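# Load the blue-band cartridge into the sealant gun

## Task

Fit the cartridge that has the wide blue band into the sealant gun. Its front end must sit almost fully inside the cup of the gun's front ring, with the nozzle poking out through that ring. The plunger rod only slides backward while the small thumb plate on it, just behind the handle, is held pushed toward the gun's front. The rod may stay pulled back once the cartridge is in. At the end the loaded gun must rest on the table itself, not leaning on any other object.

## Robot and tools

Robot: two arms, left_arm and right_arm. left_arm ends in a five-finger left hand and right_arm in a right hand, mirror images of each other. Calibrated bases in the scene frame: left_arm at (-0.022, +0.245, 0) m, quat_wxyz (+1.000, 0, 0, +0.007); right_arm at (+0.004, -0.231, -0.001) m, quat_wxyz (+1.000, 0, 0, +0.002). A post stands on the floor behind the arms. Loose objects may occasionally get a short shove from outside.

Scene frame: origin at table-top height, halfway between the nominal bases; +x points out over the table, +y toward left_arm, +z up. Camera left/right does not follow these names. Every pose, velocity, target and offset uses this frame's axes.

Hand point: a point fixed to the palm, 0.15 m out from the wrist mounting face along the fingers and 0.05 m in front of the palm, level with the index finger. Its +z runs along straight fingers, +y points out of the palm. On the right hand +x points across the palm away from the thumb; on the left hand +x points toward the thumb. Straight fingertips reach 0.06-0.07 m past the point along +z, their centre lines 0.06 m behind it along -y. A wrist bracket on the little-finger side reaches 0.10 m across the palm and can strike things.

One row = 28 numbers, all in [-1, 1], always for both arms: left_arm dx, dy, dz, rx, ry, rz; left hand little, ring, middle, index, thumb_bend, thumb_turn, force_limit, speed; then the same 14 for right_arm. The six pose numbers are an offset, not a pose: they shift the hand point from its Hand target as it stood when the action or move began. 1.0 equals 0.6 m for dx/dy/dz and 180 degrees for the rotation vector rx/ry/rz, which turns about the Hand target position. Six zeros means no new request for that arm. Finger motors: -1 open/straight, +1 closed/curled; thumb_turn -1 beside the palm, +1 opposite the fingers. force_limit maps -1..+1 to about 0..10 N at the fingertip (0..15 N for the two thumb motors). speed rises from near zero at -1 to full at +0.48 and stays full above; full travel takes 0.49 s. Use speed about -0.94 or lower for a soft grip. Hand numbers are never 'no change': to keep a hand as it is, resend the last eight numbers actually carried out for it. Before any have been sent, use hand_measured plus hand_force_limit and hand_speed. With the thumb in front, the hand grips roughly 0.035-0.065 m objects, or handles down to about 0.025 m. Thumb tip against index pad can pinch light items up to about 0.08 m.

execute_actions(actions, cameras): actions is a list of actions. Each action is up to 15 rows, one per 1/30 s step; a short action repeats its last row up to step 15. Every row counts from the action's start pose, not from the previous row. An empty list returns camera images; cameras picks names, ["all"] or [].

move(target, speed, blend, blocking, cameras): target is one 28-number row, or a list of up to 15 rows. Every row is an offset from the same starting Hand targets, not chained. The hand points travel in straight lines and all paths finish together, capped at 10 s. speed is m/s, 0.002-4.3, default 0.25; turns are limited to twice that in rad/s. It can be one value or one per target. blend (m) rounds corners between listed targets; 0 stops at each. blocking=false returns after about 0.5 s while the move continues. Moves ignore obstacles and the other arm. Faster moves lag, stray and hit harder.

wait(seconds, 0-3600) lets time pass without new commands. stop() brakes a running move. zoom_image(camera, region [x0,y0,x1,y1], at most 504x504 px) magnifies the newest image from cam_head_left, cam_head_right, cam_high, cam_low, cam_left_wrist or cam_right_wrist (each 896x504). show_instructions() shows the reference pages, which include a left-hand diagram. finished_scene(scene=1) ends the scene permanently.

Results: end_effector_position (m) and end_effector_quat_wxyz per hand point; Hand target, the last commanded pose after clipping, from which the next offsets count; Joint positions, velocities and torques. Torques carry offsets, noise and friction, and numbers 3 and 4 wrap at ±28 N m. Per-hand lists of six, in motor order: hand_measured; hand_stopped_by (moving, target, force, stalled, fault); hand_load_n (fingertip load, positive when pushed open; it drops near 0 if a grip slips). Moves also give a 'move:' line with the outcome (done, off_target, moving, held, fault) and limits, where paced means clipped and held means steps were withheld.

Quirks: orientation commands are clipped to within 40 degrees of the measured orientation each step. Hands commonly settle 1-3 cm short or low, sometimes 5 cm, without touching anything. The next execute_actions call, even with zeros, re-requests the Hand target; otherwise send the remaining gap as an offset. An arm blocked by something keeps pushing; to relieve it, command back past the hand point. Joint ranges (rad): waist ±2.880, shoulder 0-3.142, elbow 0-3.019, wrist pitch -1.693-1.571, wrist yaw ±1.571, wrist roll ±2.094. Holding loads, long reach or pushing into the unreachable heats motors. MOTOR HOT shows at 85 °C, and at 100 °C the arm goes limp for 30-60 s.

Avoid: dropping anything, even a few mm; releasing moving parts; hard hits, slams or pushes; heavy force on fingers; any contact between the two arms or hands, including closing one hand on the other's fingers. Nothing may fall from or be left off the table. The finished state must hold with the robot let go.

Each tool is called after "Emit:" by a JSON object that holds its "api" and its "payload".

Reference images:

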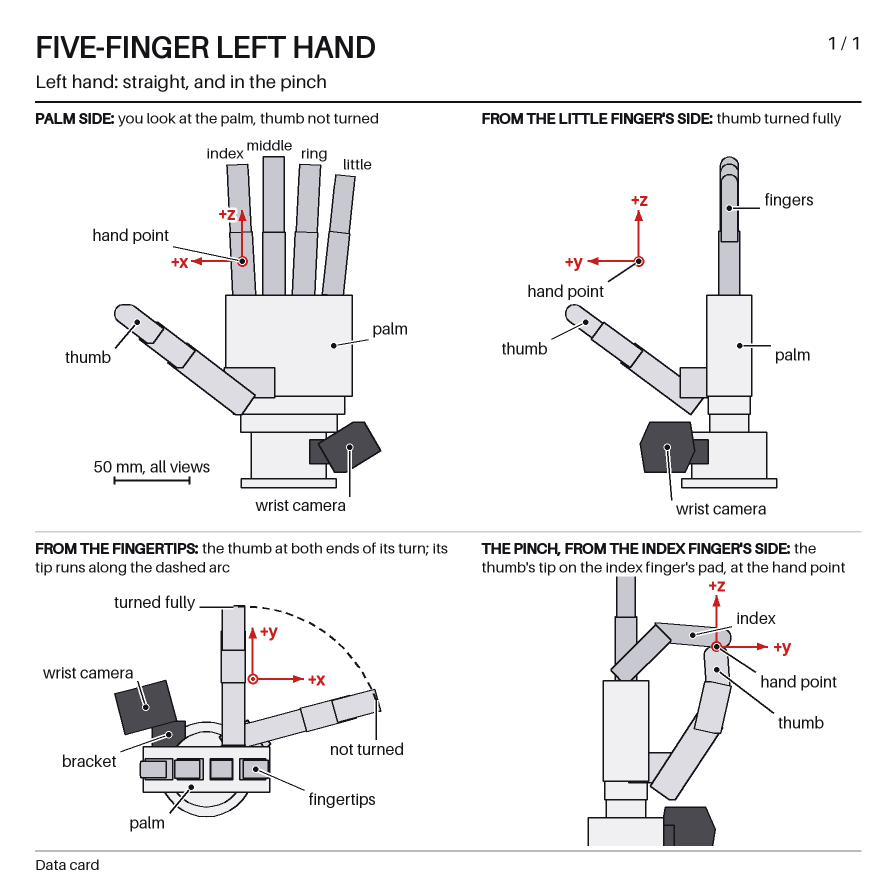

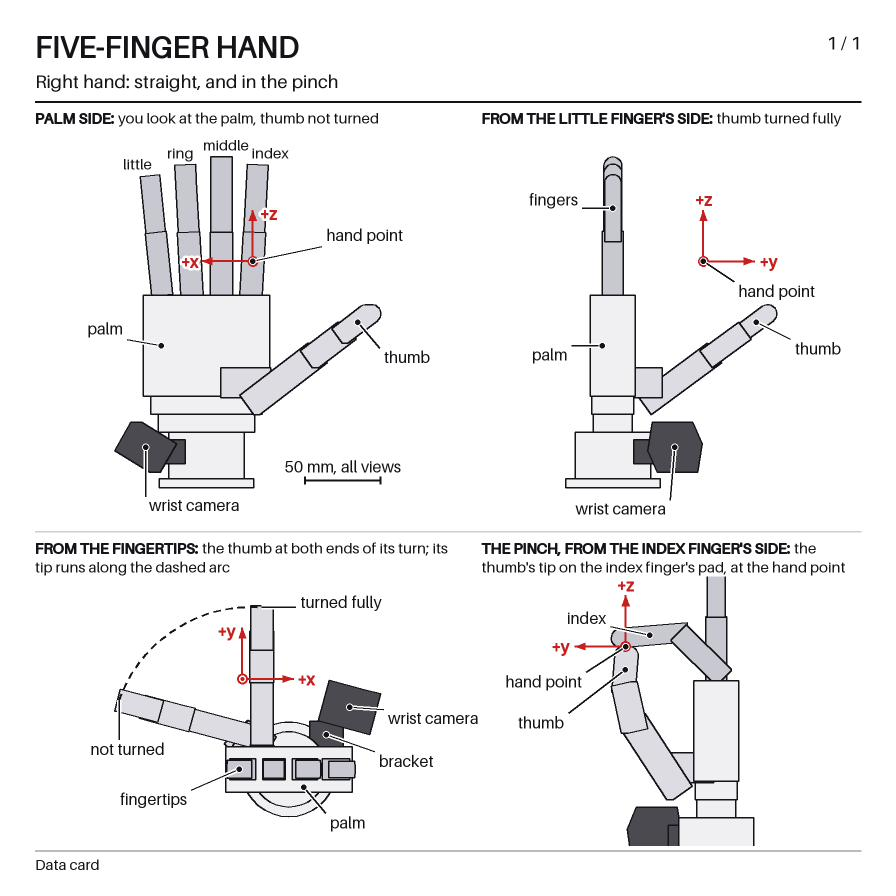

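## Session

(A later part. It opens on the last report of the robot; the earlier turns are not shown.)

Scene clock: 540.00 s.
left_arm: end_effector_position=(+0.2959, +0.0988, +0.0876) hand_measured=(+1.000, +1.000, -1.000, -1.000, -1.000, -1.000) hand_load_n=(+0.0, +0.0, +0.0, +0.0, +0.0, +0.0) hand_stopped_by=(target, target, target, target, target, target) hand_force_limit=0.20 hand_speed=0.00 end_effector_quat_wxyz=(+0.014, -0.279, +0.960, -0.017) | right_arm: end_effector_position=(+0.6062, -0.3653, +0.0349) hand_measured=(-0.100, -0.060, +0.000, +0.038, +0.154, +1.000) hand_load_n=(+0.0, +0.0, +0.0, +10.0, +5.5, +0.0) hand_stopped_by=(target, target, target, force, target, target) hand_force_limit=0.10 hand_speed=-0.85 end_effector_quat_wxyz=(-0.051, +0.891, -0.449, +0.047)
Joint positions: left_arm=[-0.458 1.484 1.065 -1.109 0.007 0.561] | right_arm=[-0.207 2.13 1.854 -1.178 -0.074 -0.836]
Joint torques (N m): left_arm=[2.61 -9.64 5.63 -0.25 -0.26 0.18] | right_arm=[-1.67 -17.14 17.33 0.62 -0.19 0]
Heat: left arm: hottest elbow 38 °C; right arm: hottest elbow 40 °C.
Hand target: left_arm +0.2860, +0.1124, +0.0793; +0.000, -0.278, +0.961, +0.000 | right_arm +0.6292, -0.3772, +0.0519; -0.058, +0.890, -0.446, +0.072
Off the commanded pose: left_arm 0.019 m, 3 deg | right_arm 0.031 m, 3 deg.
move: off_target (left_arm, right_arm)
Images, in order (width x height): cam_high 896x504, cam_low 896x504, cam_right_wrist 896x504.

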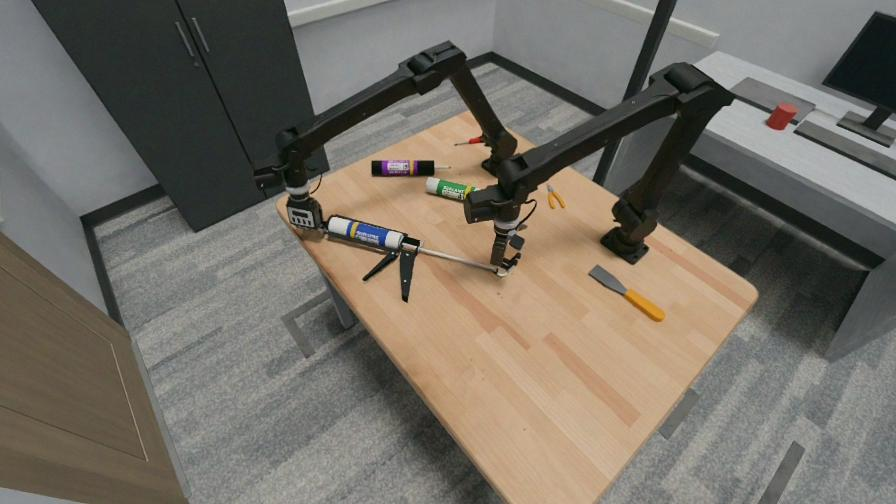

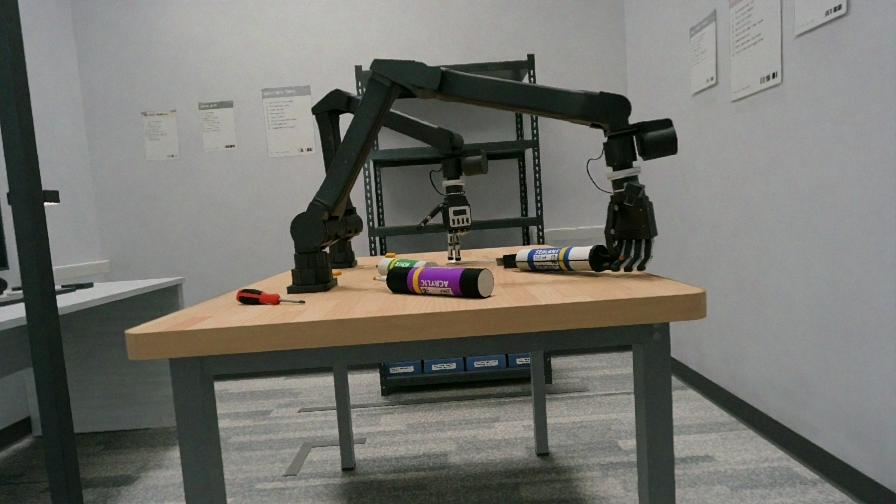

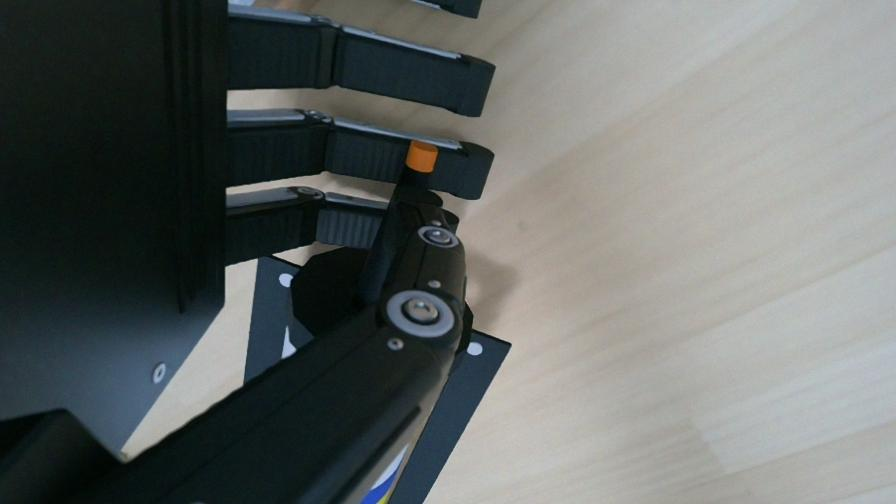

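Emit:
{"api": "zoom_image", "payload": {"camera": "cam_high", "region": [460, 235, 540, 285]}}

Emit:
{"api": "zoom_image", "payload": {"camera": "cam_low", "region": [440, 230, 520, 275]}}

Scaled by 6.300 from the camera's image (finer frame: 1280x720).

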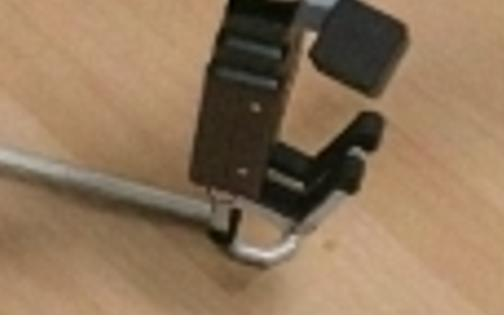

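Scaled by 6.300 from the camera's image (finer frame: 1280x720).

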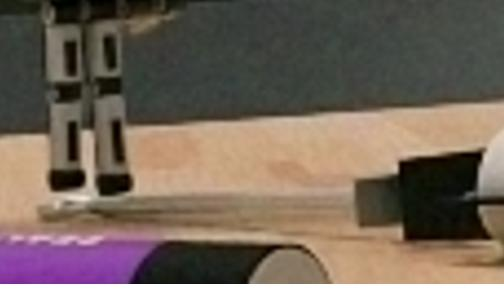

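Emit:
{"api": "move", "payload": {"target": [-0.0075,0.011,0,0,0,0,1,1,-1,-1,-1,-1,0.2,0,0,0,0,0,0,0,-0.1,-0.06,0.0,0.04,0.16,1,0.1,-0.85], "speed": 0.03, "cameras": ["cam_low","cam_right_wrist","cam_high"]}}

Emit:
{"api": "zoom_image", "payload": {"camera": "cam_low", "region": [570, 235, 630, 285]}}

Emit:
{"api": "zoom_image", "payload": {"camera": "cam_high", "region": [375, 222, 425, 262]}}

Scene clock: 557.23 s.
left_arm: end_effector_position=(+0.2911, +0.1070, +0.0869) hand_measured=(+1.000, +1.000, -1.000, -1.000, -1.000, -1.000) hand_load_n=(+0.0, +0.0, +0.0, +0.0, +0.0, +0.0) hand_stopped_by=(target, target, target, target, target, target) hand_force_limit=0.20 hand_speed=0.00 end_effector_quat_wxyz=(+0.012, -0.279, +0.960, -0.015) | right_arm: end_effector_position=(+0.6062, -0.3653, +0.0349) hand_measured=(-0.100, -0.060, +0.000, +0.038, +0.154, +1.000) hand_load_n=(+0.0, +0.0, +0.0, +10.0, +5.5, +0.0) hand_stopped_by=(target, target, target, force, target, target) hand_force_limit=0.10 hand_speed=-0.85 end_effector_quat_wxyz=(-0.051, +0.891, -0.449, +0.047)
Joint positions: left_arm=[-0.445 1.468 1.045 -1.109 0.007 0.573] | right_arm=[-0.207 2.13 1.854 -1.178 -0.074 -0.836]
Joint torques (N m): left_arm=[2.26 -9.11 5.56 -0.29 -0.19 0.21] | right_arm=[-1.67 -17.2 17.32 0.65 -0.19 0]
Heat: left arm: hottest elbow 37 °C; right arm: hottest elbow 43 °C.
Hand target: left_arm +0.2814, +0.1189, +0.0792; +0.000, -0.278, +0.961, +0.000 | right_arm +0.6292, -0.3772, +0.0519; -0.058, +0.890, -0.446, +0.072
Off the commanded pose: left_arm 0.017 m, 2 deg | right_arm 0.031 m, 3 deg.
move: off_target (left_arm)
Images, in order (width x height): cam_high 896x504, cam_low 896x504, cam_right_wrist 896x504.

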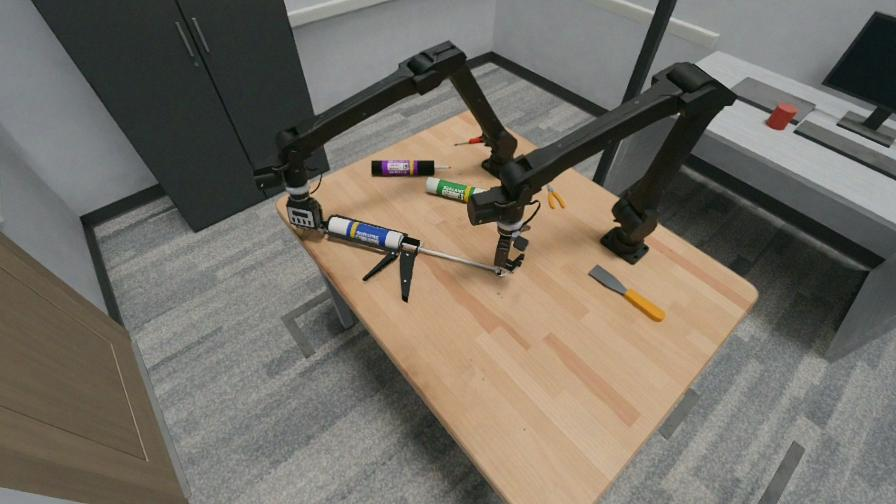

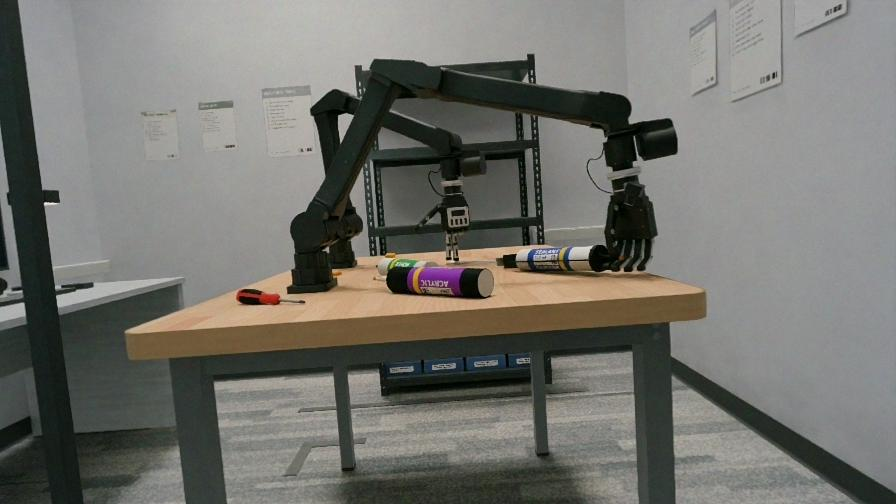

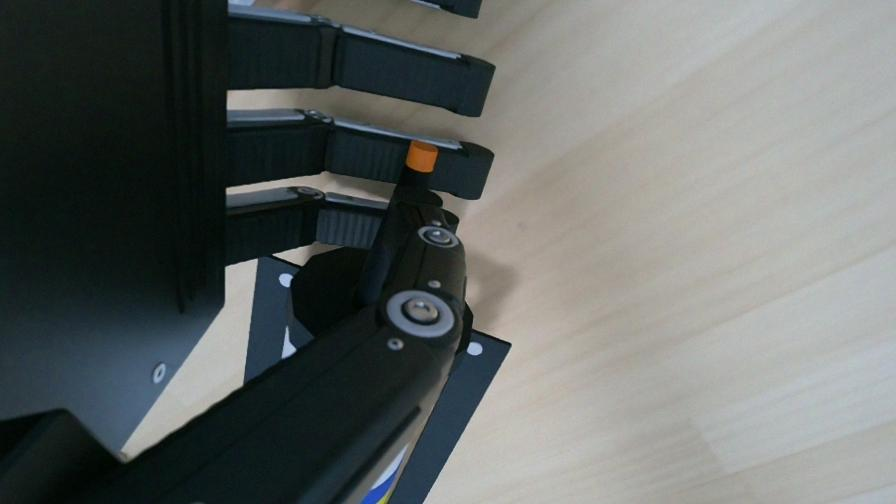

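Scaled by 8.400 from the camera's image (finer frame: 1280x720).

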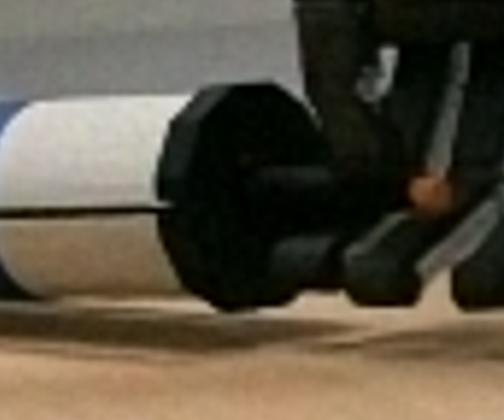

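Scaled by 10.080 from the camera's image (finer frame: 1280x720).

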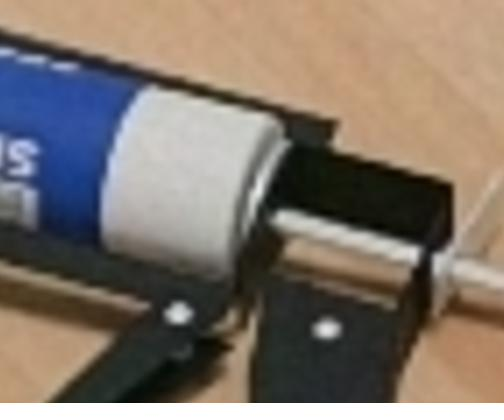

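Emit:
{"api": "zoom_image", "payload": {"camera": "cam_high", "region": [460, 235, 540, 285]}}

Emit:
{"api": "zoom_image", "payload": {"camera": "cam_low", "region": [440, 230, 520, 275]}}

Scaled by 6.300 from the camera's image (finer frame: 1280x720).

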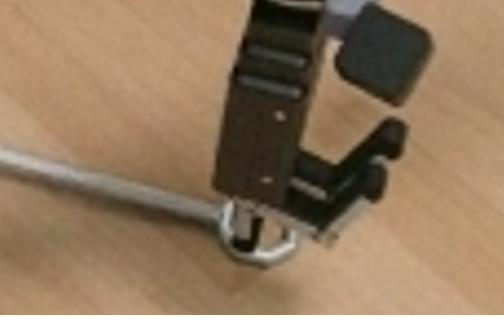

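Scaled by 6.300 from the camera's image (finer frame: 1280x720).

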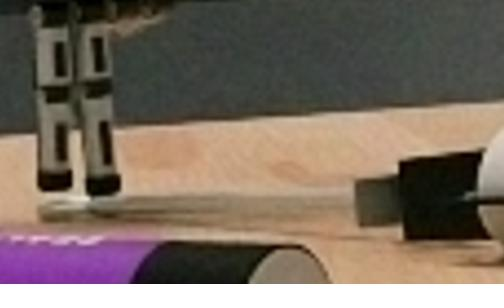

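Emit:
{"api": "move", "payload": {"target": [[0,0,0,0,0,0,1,1,-1,-1,-1,-1,0.2,0,0,0,0,0,0,0,-0.1,-0.06,0.0,0.04,0.16,1,0.1,-0.85],[0.025,-0.008,0.058,0,0,0,1,1,-1,1,-1,-1,0.2,0,0,0,0,0,0,0,-0.1,-0.06,0.0,0.04,0.16,1,0.1,-0.85]], "speed": 0.08, "cameras": ["cam_high","cam_low","cam_left_wrist"]}}

Emit:
{"api": "zoom_image", "payload": {"camera": "cam_high", "region": [460, 235, 540, 285]}}

Emit:
{"api": "zoom_image", "payload": {"camera": "cam_low", "region": [440, 230, 520, 275]}}

Scene clock: 560.80 s.
left_arm: end_effector_position=(+0.2829, +0.1158, +0.1030) hand_measured=(+1.000, +1.000, -1.000, +1.000, -1.000, -1.000) hand_load_n=(+0.0, +0.0, +0.5, +0.0, +0.0, +0.0) hand_stopped_by=(target, target, target, target, target, target) hand_force_limit=0.20 hand_speed=0.00 end_effector_quat_wxyz=(-0.009, -0.281, +0.960, +0.007) | right_arm: end_effector_position=(+0.6074, -0.3655, +0.0353) hand_measured=(-0.100, -0.060, +0.000, +0.038, +0.154, +1.000) hand_load_n=(+0.0, +0.0, +0.0, +10.0, +4.0, +0.0) hand_stopped_by=(target, target, target, force, target, target) hand_force_limit=0.10 hand_speed=-0.85 end_effector_quat_wxyz=(-0.051, +0.891, -0.449, +0.048)
Joint positions: left_arm=[-0.436 1.468 1.08 -1.204 0.001 0.58] | right_arm=[-0.207 2.131 1.857 -1.178 -0.074 -0.836]
Joint torques (N m): left_arm=[2.37 -9.58 10.45 -0.35 -0.03 0.17] | right_arm=[-1.67 -17.26 17.07 0.64 -0.19 0]
Heat: left arm: hottest elbow 37 °C; right arm: hottest elbow 43 °C.
Hand target: left_arm +0.2964, +0.1142, +0.1140; +0.000, -0.278, +0.961, +0.000 | right_arm +0.6292, -0.3771, +0.0518; -0.058, +0.890, -0.446, +0.072
Off the commanded pose: left_arm 0.017 m, 1 deg | right_arm 0.030 m, 3 deg.
move: off_target (left_arm); target 2's new numbers were sent with left_arm's hand 0.018 m and 1 deg from that target

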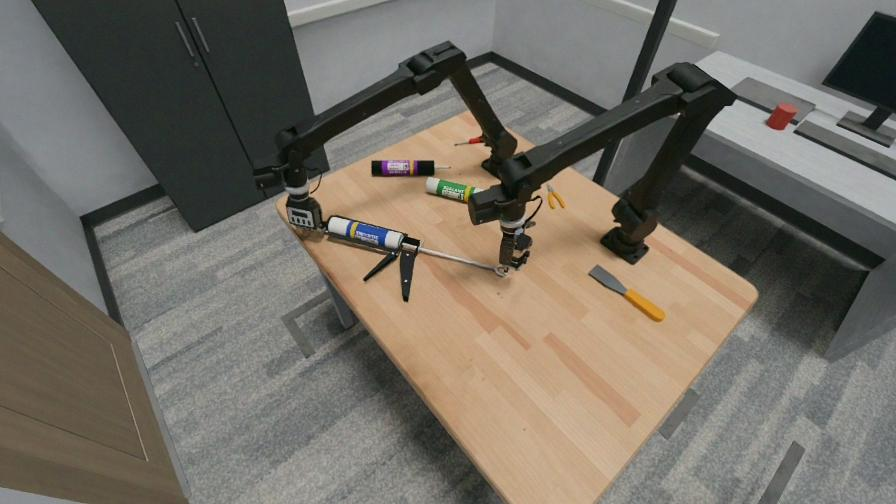

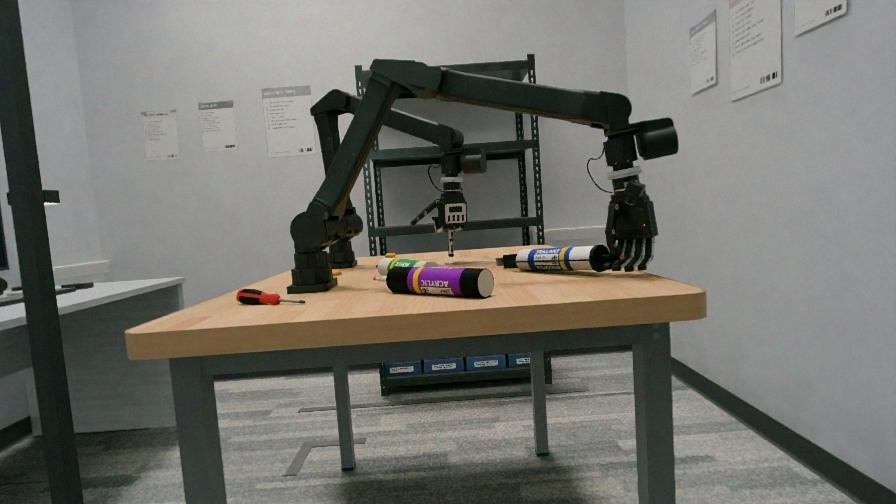

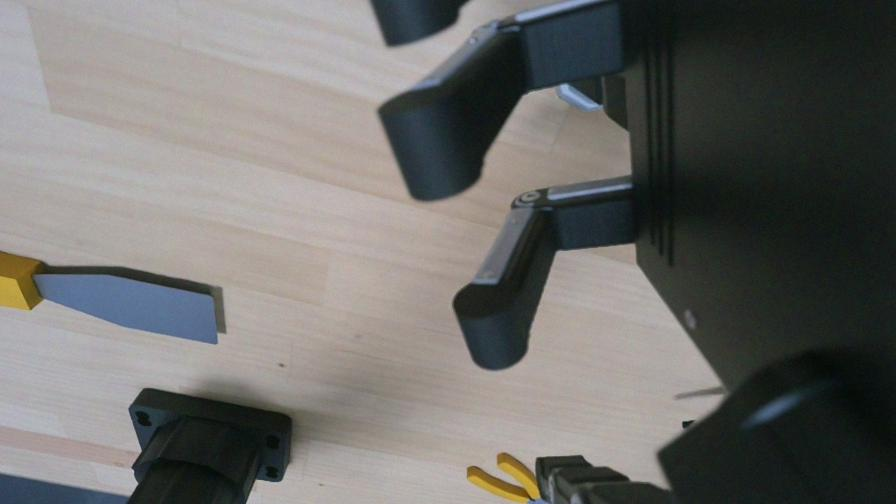

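Scaled by 6.300 from the camera's image (finer frame: 1280x720).

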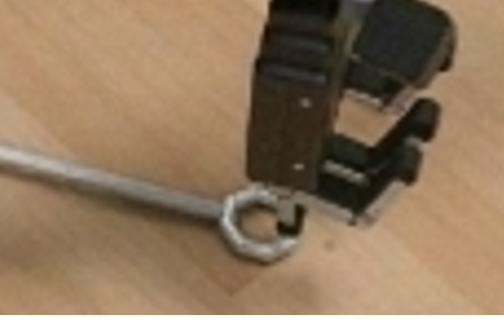

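Scaled by 6.300 from the camera's image (finer frame: 1280x720).

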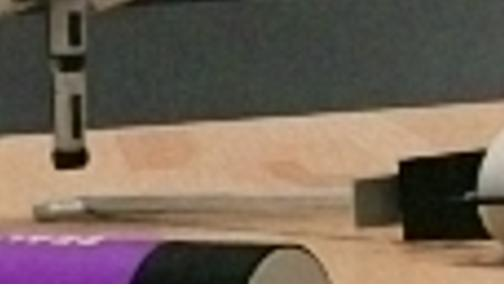

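Emit:
{"api": "move", "payload": {"target": [0.0,-0.037,0,0,0,0,1,1,-1,1,-1,-1,0.2,0,0,0,0,0,0,0,-0.1,-0.06,0.0,0.04,0.16,1,0.1,-0.85], "speed": 0.06, "cameras": ["cam_high","cam_low","cam_head_left"]}}

Emit:
{"api": "zoom_image", "payload": {"camera": "cam_high", "region": [460, 235, 540, 285]}}

Emit:
{"api": "zoom_image", "payload": {"camera": "cam_low", "region": [440, 230, 520, 275]}}

Emit:
{"api": "zoom_image", "payload": {"camera": "cam_head_left", "region": [410, 260, 490, 320]}}

Scene clock: 563.13 s.
left_arm: end_effector_position=(+0.2856, +0.0999, +0.1073) hand_measured=(+1.000, +1.000, -1.000, +1.000, -1.000, -1.000) hand_load_n=(+0.0, +0.0, +0.0, +0.0, +0.0, +0.0) hand_stopped_by=(target, target, target, target, target, target) hand_force_limit=0.20 hand_speed=0.00 end_effector_quat_wxyz=(-0.003, -0.273, +0.962, +0.002) | right_arm: end_effector_position=(+0.6074, -0.3655, +0.0353) hand_measured=(-0.100, -0.060, +0.000, +0.038, +0.154, +1.000) hand_load_n=(+0.0, +0.0, +0.0, +10.0, +4.0, +0.0) hand_stopped_by=(target, target, target, force, target, target) hand_force_limit=0.10 hand_speed=-0.85 end_effector_quat_wxyz=(-0.051, +0.891, -0.449, +0.048)
Joint positions: left_arm=[-0.472 1.477 1.104 -1.206 0.001 0.559] | right_arm=[-0.207 2.131 1.857 -1.178 -0.074 -0.836]
Joint torques (N m): left_arm=[0.85 -8.53 10.65 -0.49 -0.01 -0.13] | right_arm=[-1.73 -17.26 17.07 0.65 -0.19 0]
Heat: left arm: hottest elbow 37 °C; right arm: hottest elbow 43 °C.
Hand target: left_arm +0.2963, +0.0920, +0.1140; +0.000, -0.278, +0.961, +0.000 | right_arm +0.6292, -0.3771, +0.0518; -0.058, +0.890, -0.446, +0.072
Off the commanded pose: left_arm 0.015 m, 1 deg | right_arm 0.030 m, 3 deg.
move: off_target (left_arm)
Images, in order (width x height): cam_head_left 896x504, cam_high 896x504, cam_low 896x504.

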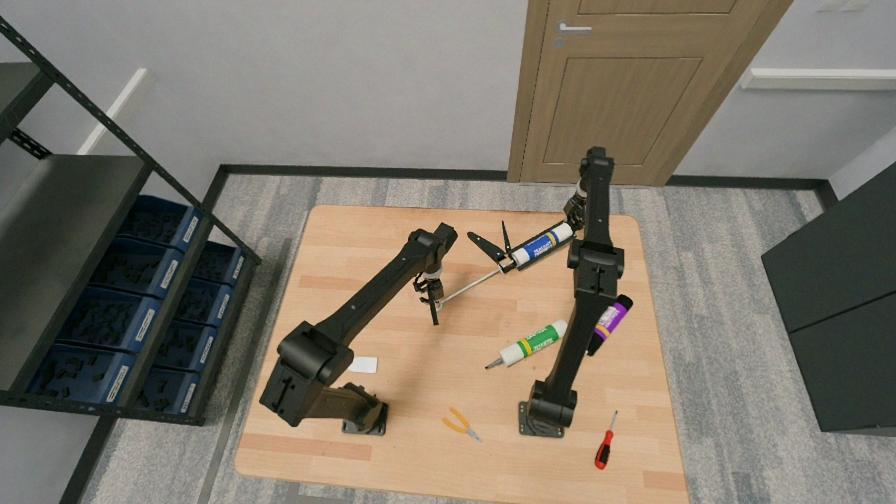

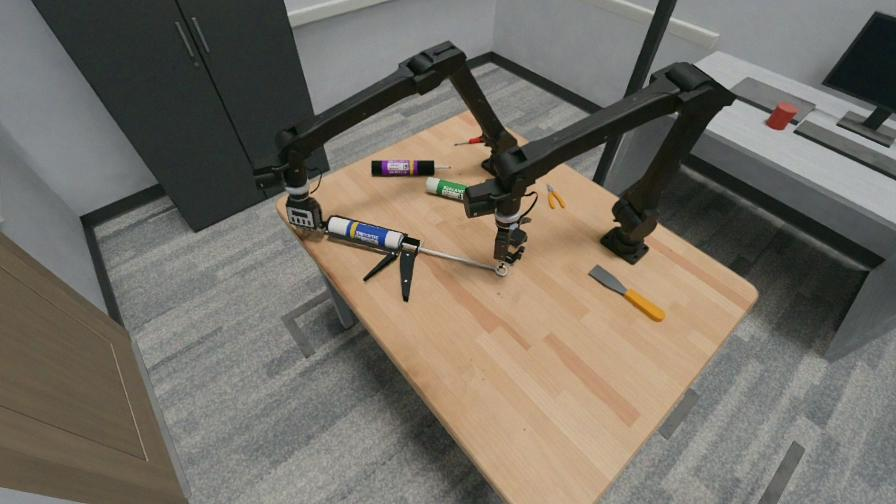

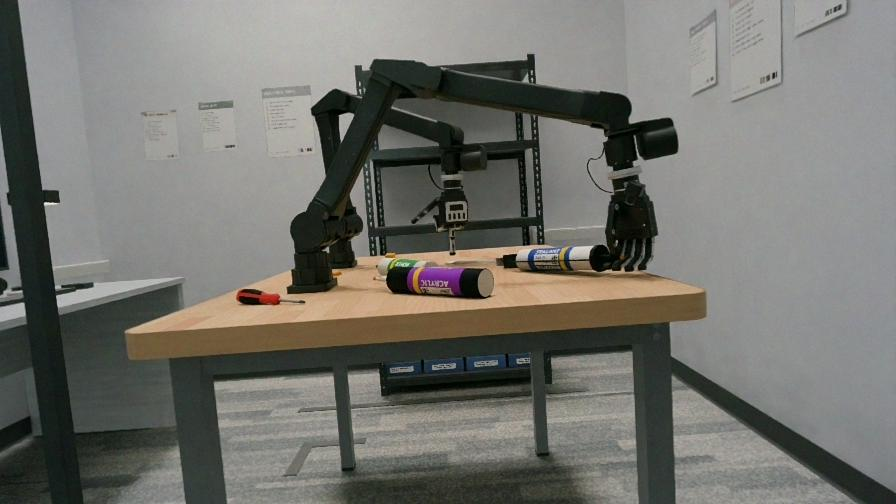

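Scaled by 6.300 from the camera's image (finer frame: 1280x720).

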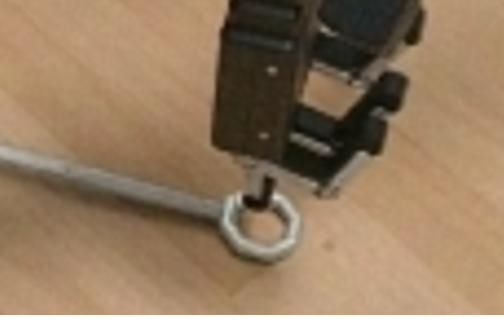

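Scaled by 6.300 from the camera's image (finer frame: 1280x720).

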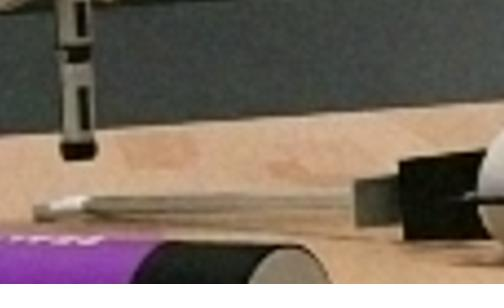

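Scaled by 6.300 from the camera's image (finer frame: 1280x720).

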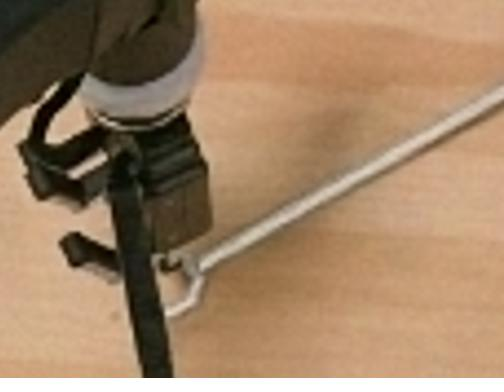

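Emit:
{"api": "move", "payload": {"target": [-0.012,0.0,-0.03,0,0,0,1,1,-1,1,-1,-1,0.2,0,0,0,0,0,0,0,-0.1,-0.06,0.0,0.04,0.16,1,0.1,-0.85], "speed": 0.05, "cameras": ["cam_high","cam_low"]}}

Emit:
{"api": "zoom_image", "payload": {"camera": "cam_high", "region": [460, 235, 540, 285]}}

Emit:
{"api": "zoom_image", "payload": {"camera": "cam_low", "region": [440, 230, 520, 275]}}

Scene clock: 564.40 s.
left_arm: end_effector_position=(+0.2896, +0.0952, +0.1055) hand_measured=(+1.000, +1.000, -1.000, +1.000, -1.000, -1.000) hand_load_n=(+0.0, +0.0, +0.0, +0.0, +0.0, +0.0) hand_stopped_by=(target, target, target, target, target, target) hand_force_limit=0.20 hand_speed=0.00 end_effector_quat_wxyz=(+0.004, -0.275, +0.962, -0.004) | right_arm: end_effector_position=(+0.6074, -0.3655, +0.0353) hand_measured=(-0.100, -0.060, +0.000, +0.038, +0.154, +1.000) hand_load_n=(+0.0, +0.0, +0.0, +10.0, +4.0, +0.0) hand_stopped_by=(target, target, target, force, target, target) hand_force_limit=0.10 hand_speed=-0.85 end_effector_quat_wxyz=(-0.051, +0.891, -0.449, +0.048)
Joint positions: left_arm=[-0.477 1.478 1.104 -1.185 0.001 0.551] | right_arm=[-0.207 2.131 1.857 -1.178 -0.074 -0.836]
Joint torques (N m): left_arm=[0.5 -8.35 6.97 0.61 -0.04 -0.13] | right_arm=[-1.73 -17.26 17.07 0.64 -0.19 0]
Heat: left arm: hottest elbow 37 °C; right arm: hottest elbow 43 °C.
Hand target: left_arm +0.2890, +0.0919, +0.0960; +0.000, -0.278, +0.961, +0.000 | right_arm +0.6292, -0.3771, +0.0518; -0.058, +0.890, -0.446, +0.072
Off the commanded pose: left_arm 0.010 m, 1 deg | right_arm 0.030 m, 3 deg.
move: done

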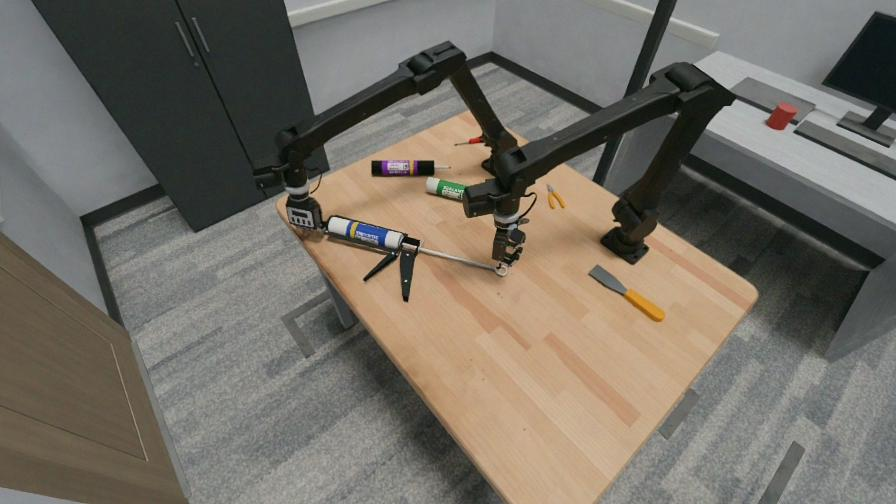

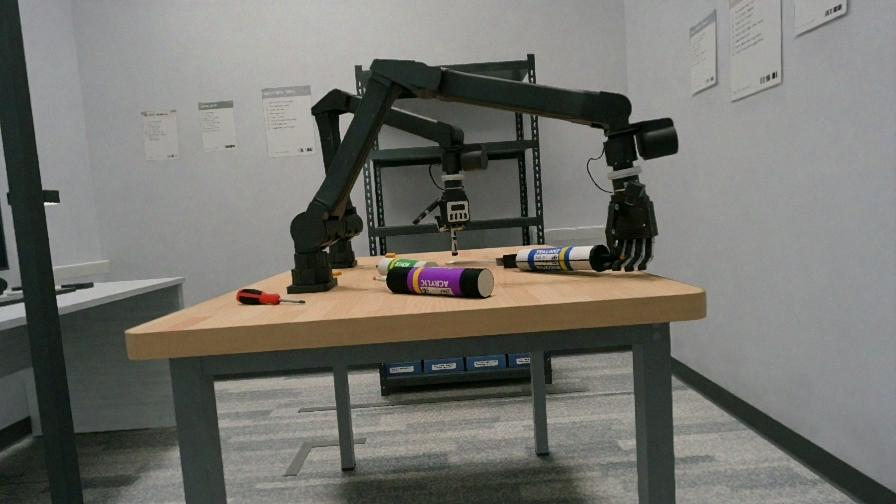

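Scaled by 6.300 from the camera's image (finer frame: 1280x720).

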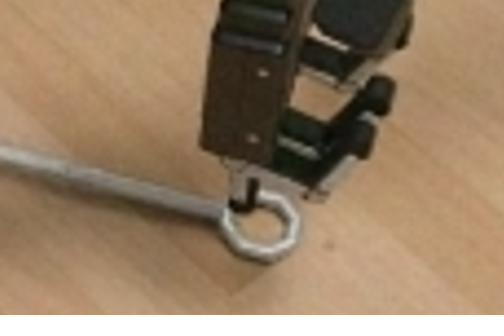

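Scaled by 6.300 from the camera's image (finer frame: 1280x720).

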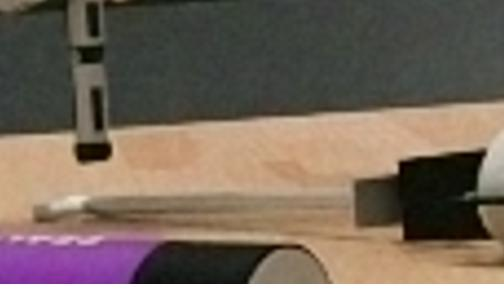

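Emit:
{"api": "move", "payload": {"target": [-0.018,0.0,-0.018,0,0,0,1,1,-1,1,-1,-1,0.2,0,0,0,0,0,0,0,-0.1,-0.06,0.0,0.04,0.16,1,0.1,-0.85], "speed": 0.05, "cameras": ["cam_high","cam_low"]}}

Emit:
{"api": "zoom_image", "payload": {"camera": "cam_high", "region": [460, 235, 540, 285]}}

Emit:
{"api": "zoom_image", "payload": {"camera": "cam_low", "region": [440, 230, 520, 275]}}

Scene clock: 565.47 s.
left_arm: end_effector_position=(+0.2807, +0.0944, +0.0921) hand_measured=(+1.000, +1.000, -1.000, +1.000, -1.000, -1.000) hand_load_n=(+0.0, +0.0, +0.0, +0.0, +0.0, +0.0) hand_stopped_by=(target, target, target, target, target, target) hand_force_limit=0.20 hand_speed=0.00 end_effector_quat_wxyz=(+0.002, -0.275, +0.961, -0.002) | right_arm: end_effector_position=(+0.6074, -0.3655, +0.0353) hand_measured=(-0.100, -0.060, +0.000, +0.038, +0.154, +1.000) hand_load_n=(+0.0, +0.0, +0.0, +10.5, +4.0, +0.0) hand_stopped_by=(target, target, target, force, target, target) hand_force_limit=0.10 hand_speed=-0.85 end_effector_quat_wxyz=(-0.051, +0.891, -0.449, +0.048)
Joint positions: left_arm=[-0.488 1.478 1.065 -1.152 0.001 0.54] | right_arm=[-0.207 2.131 1.857 -1.178 -0.074 -0.836]
Joint torques (N m): left_arm=[0.44 -9.7 6.71 0.94 -0.01 -0.13] | right_arm=[-1.67 -17.26 17.07 0.64 -0.19 0]
Heat: left arm: hottest elbow 37 °C; right arm: hottest elbow 42 °C.
Hand target: left_arm +0.2784, +0.0920, +0.0853; +0.000, -0.278, +0.961, +0.000 | right_arm +0.6292, -0.3771, +0.0518; -0.058, +0.890, -0.446, +0.072
Off the commanded pose: left_arm 0.008 m, 0 deg | right_arm 0.030 m, 3 deg.
move: done

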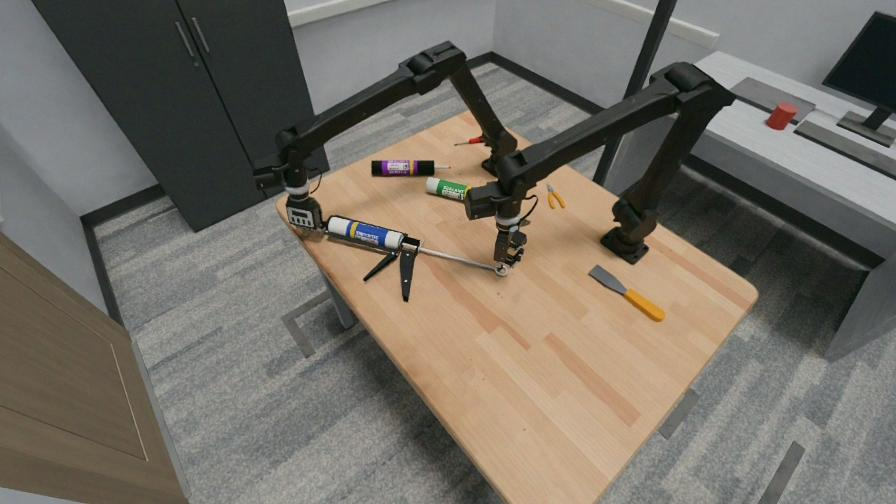

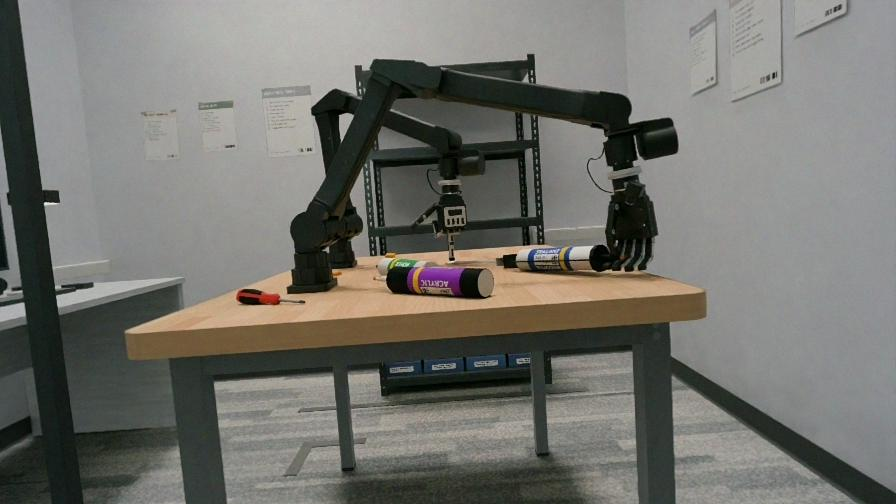

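Scaled by 6.300 from the camera's image (finer frame: 1280x720).

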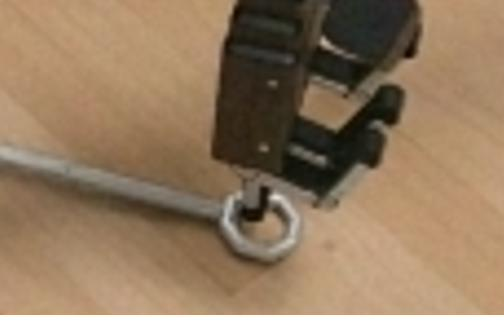

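Scaled by 6.300 from the camera's image (finer frame: 1280x720).

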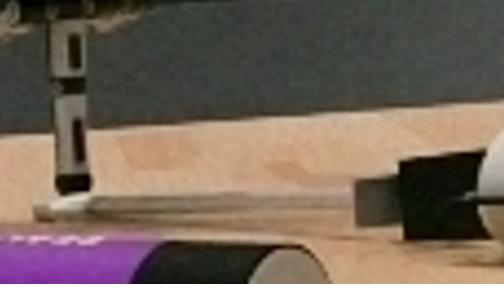

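Emit:
{"api": "move", "payload": {"target": [-0.002,0.0,-0.018,0,0,0,1,1,-1,1,-1,-1,0.2,0,0,0,0,0,0,0,-0.1,-0.06,0.0,0.04,0.16,1,0.1,-0.85], "speed": 0.04, "cameras": ["cam_high","cam_low"]}}

Emit:
{"api": "zoom_image", "payload": {"camera": "cam_high", "region": [460, 235, 540, 285]}}

Emit:
{"api": "zoom_image", "payload": {"camera": "cam_low", "region": [440, 230, 520, 275]}}

Scene clock: 566.37 s.
left_arm: end_effector_position=(+0.2803, +0.0944, +0.0847) hand_measured=(+1.000, +1.000, -1.000, +1.000, -1.000, -1.000) hand_load_n=(+0.0, +0.0, +0.0, +0.0, +0.0, +0.0) hand_stopped_by=(target, target, target, target, target, target) hand_force_limit=0.20 hand_speed=0.00 end_effector_quat_wxyz=(+0.005, -0.275, +0.961, -0.006) | right_arm: end_effector_position=(+0.6074, -0.3655, +0.0353) hand_measured=(-0.100, -0.060, +0.000, +0.038, +0.154, +1.000) hand_load_n=(+0.0, +0.0, +0.0, +10.5, +4.0, +0.0) hand_stopped_by=(target, target, target, force, target, target) hand_force_limit=0.10 hand_speed=-0.85 end_effector_quat_wxyz=(-0.051, +0.891, -0.449, +0.048)
Joint positions: left_arm=[-0.489 1.478 1.045 -1.123 0.001 0.538] | right_arm=[-0.207 2.131 1.857 -1.178 -0.074 -0.836]
Joint torques (N m): left_arm=[0.09 -8.59 6.58 0.54 -0.05 -0.15] | right_arm=[-1.73 -17.26 17.07 0.65 -0.2 0]
Heat: left arm: hottest elbow 37 °C; right arm: hottest elbow 42 °C.
Hand target: left_arm +0.2772, +0.0920, +0.0745; +0.000, -0.278, +0.961, +0.000 | right_arm +0.6292, -0.3771, +0.0518; -0.058, +0.890, -0.446, +0.072
Off the commanded pose: left_arm 0.011 m, 1 deg | right_arm 0.030 m, 3 deg.
move: off_target (left_arm)

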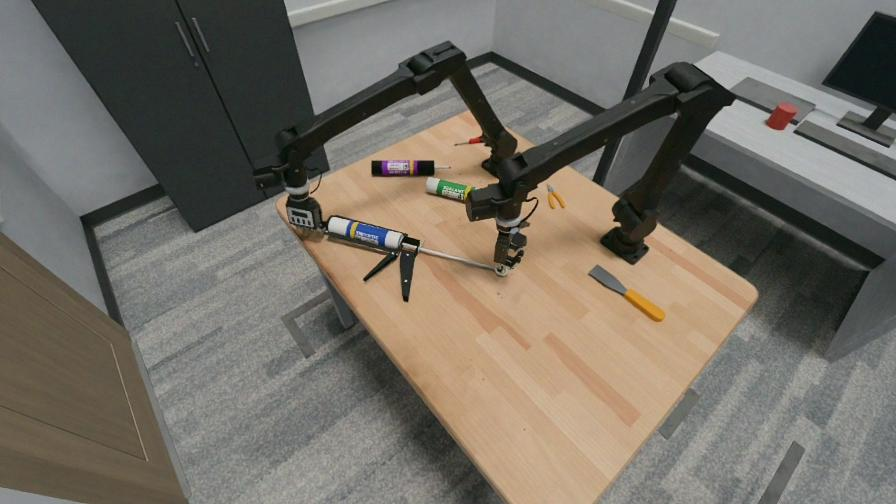

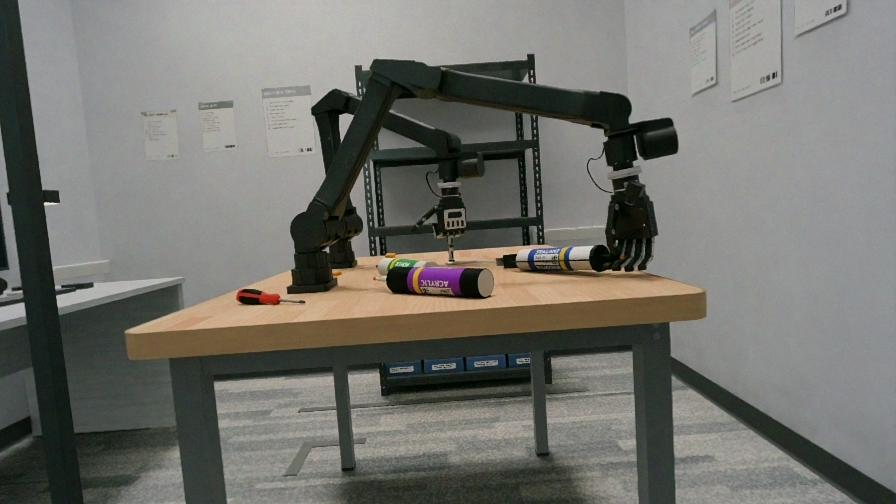

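Scaled by 6.300 from the camera's image (finer frame: 1280x720).

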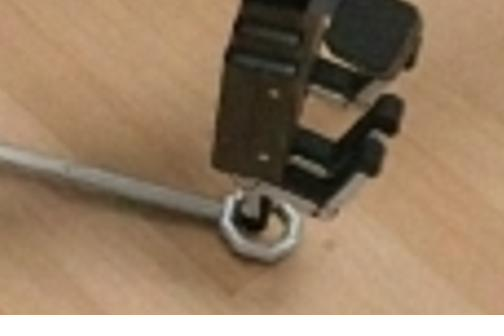

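Scaled by 6.300 from the camera's image (finer frame: 1280x720).

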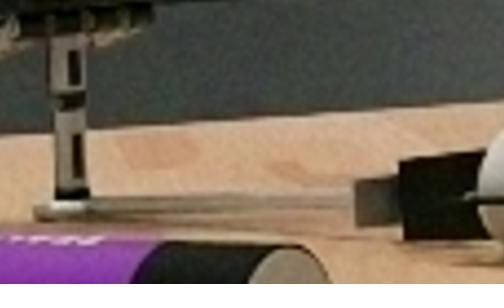

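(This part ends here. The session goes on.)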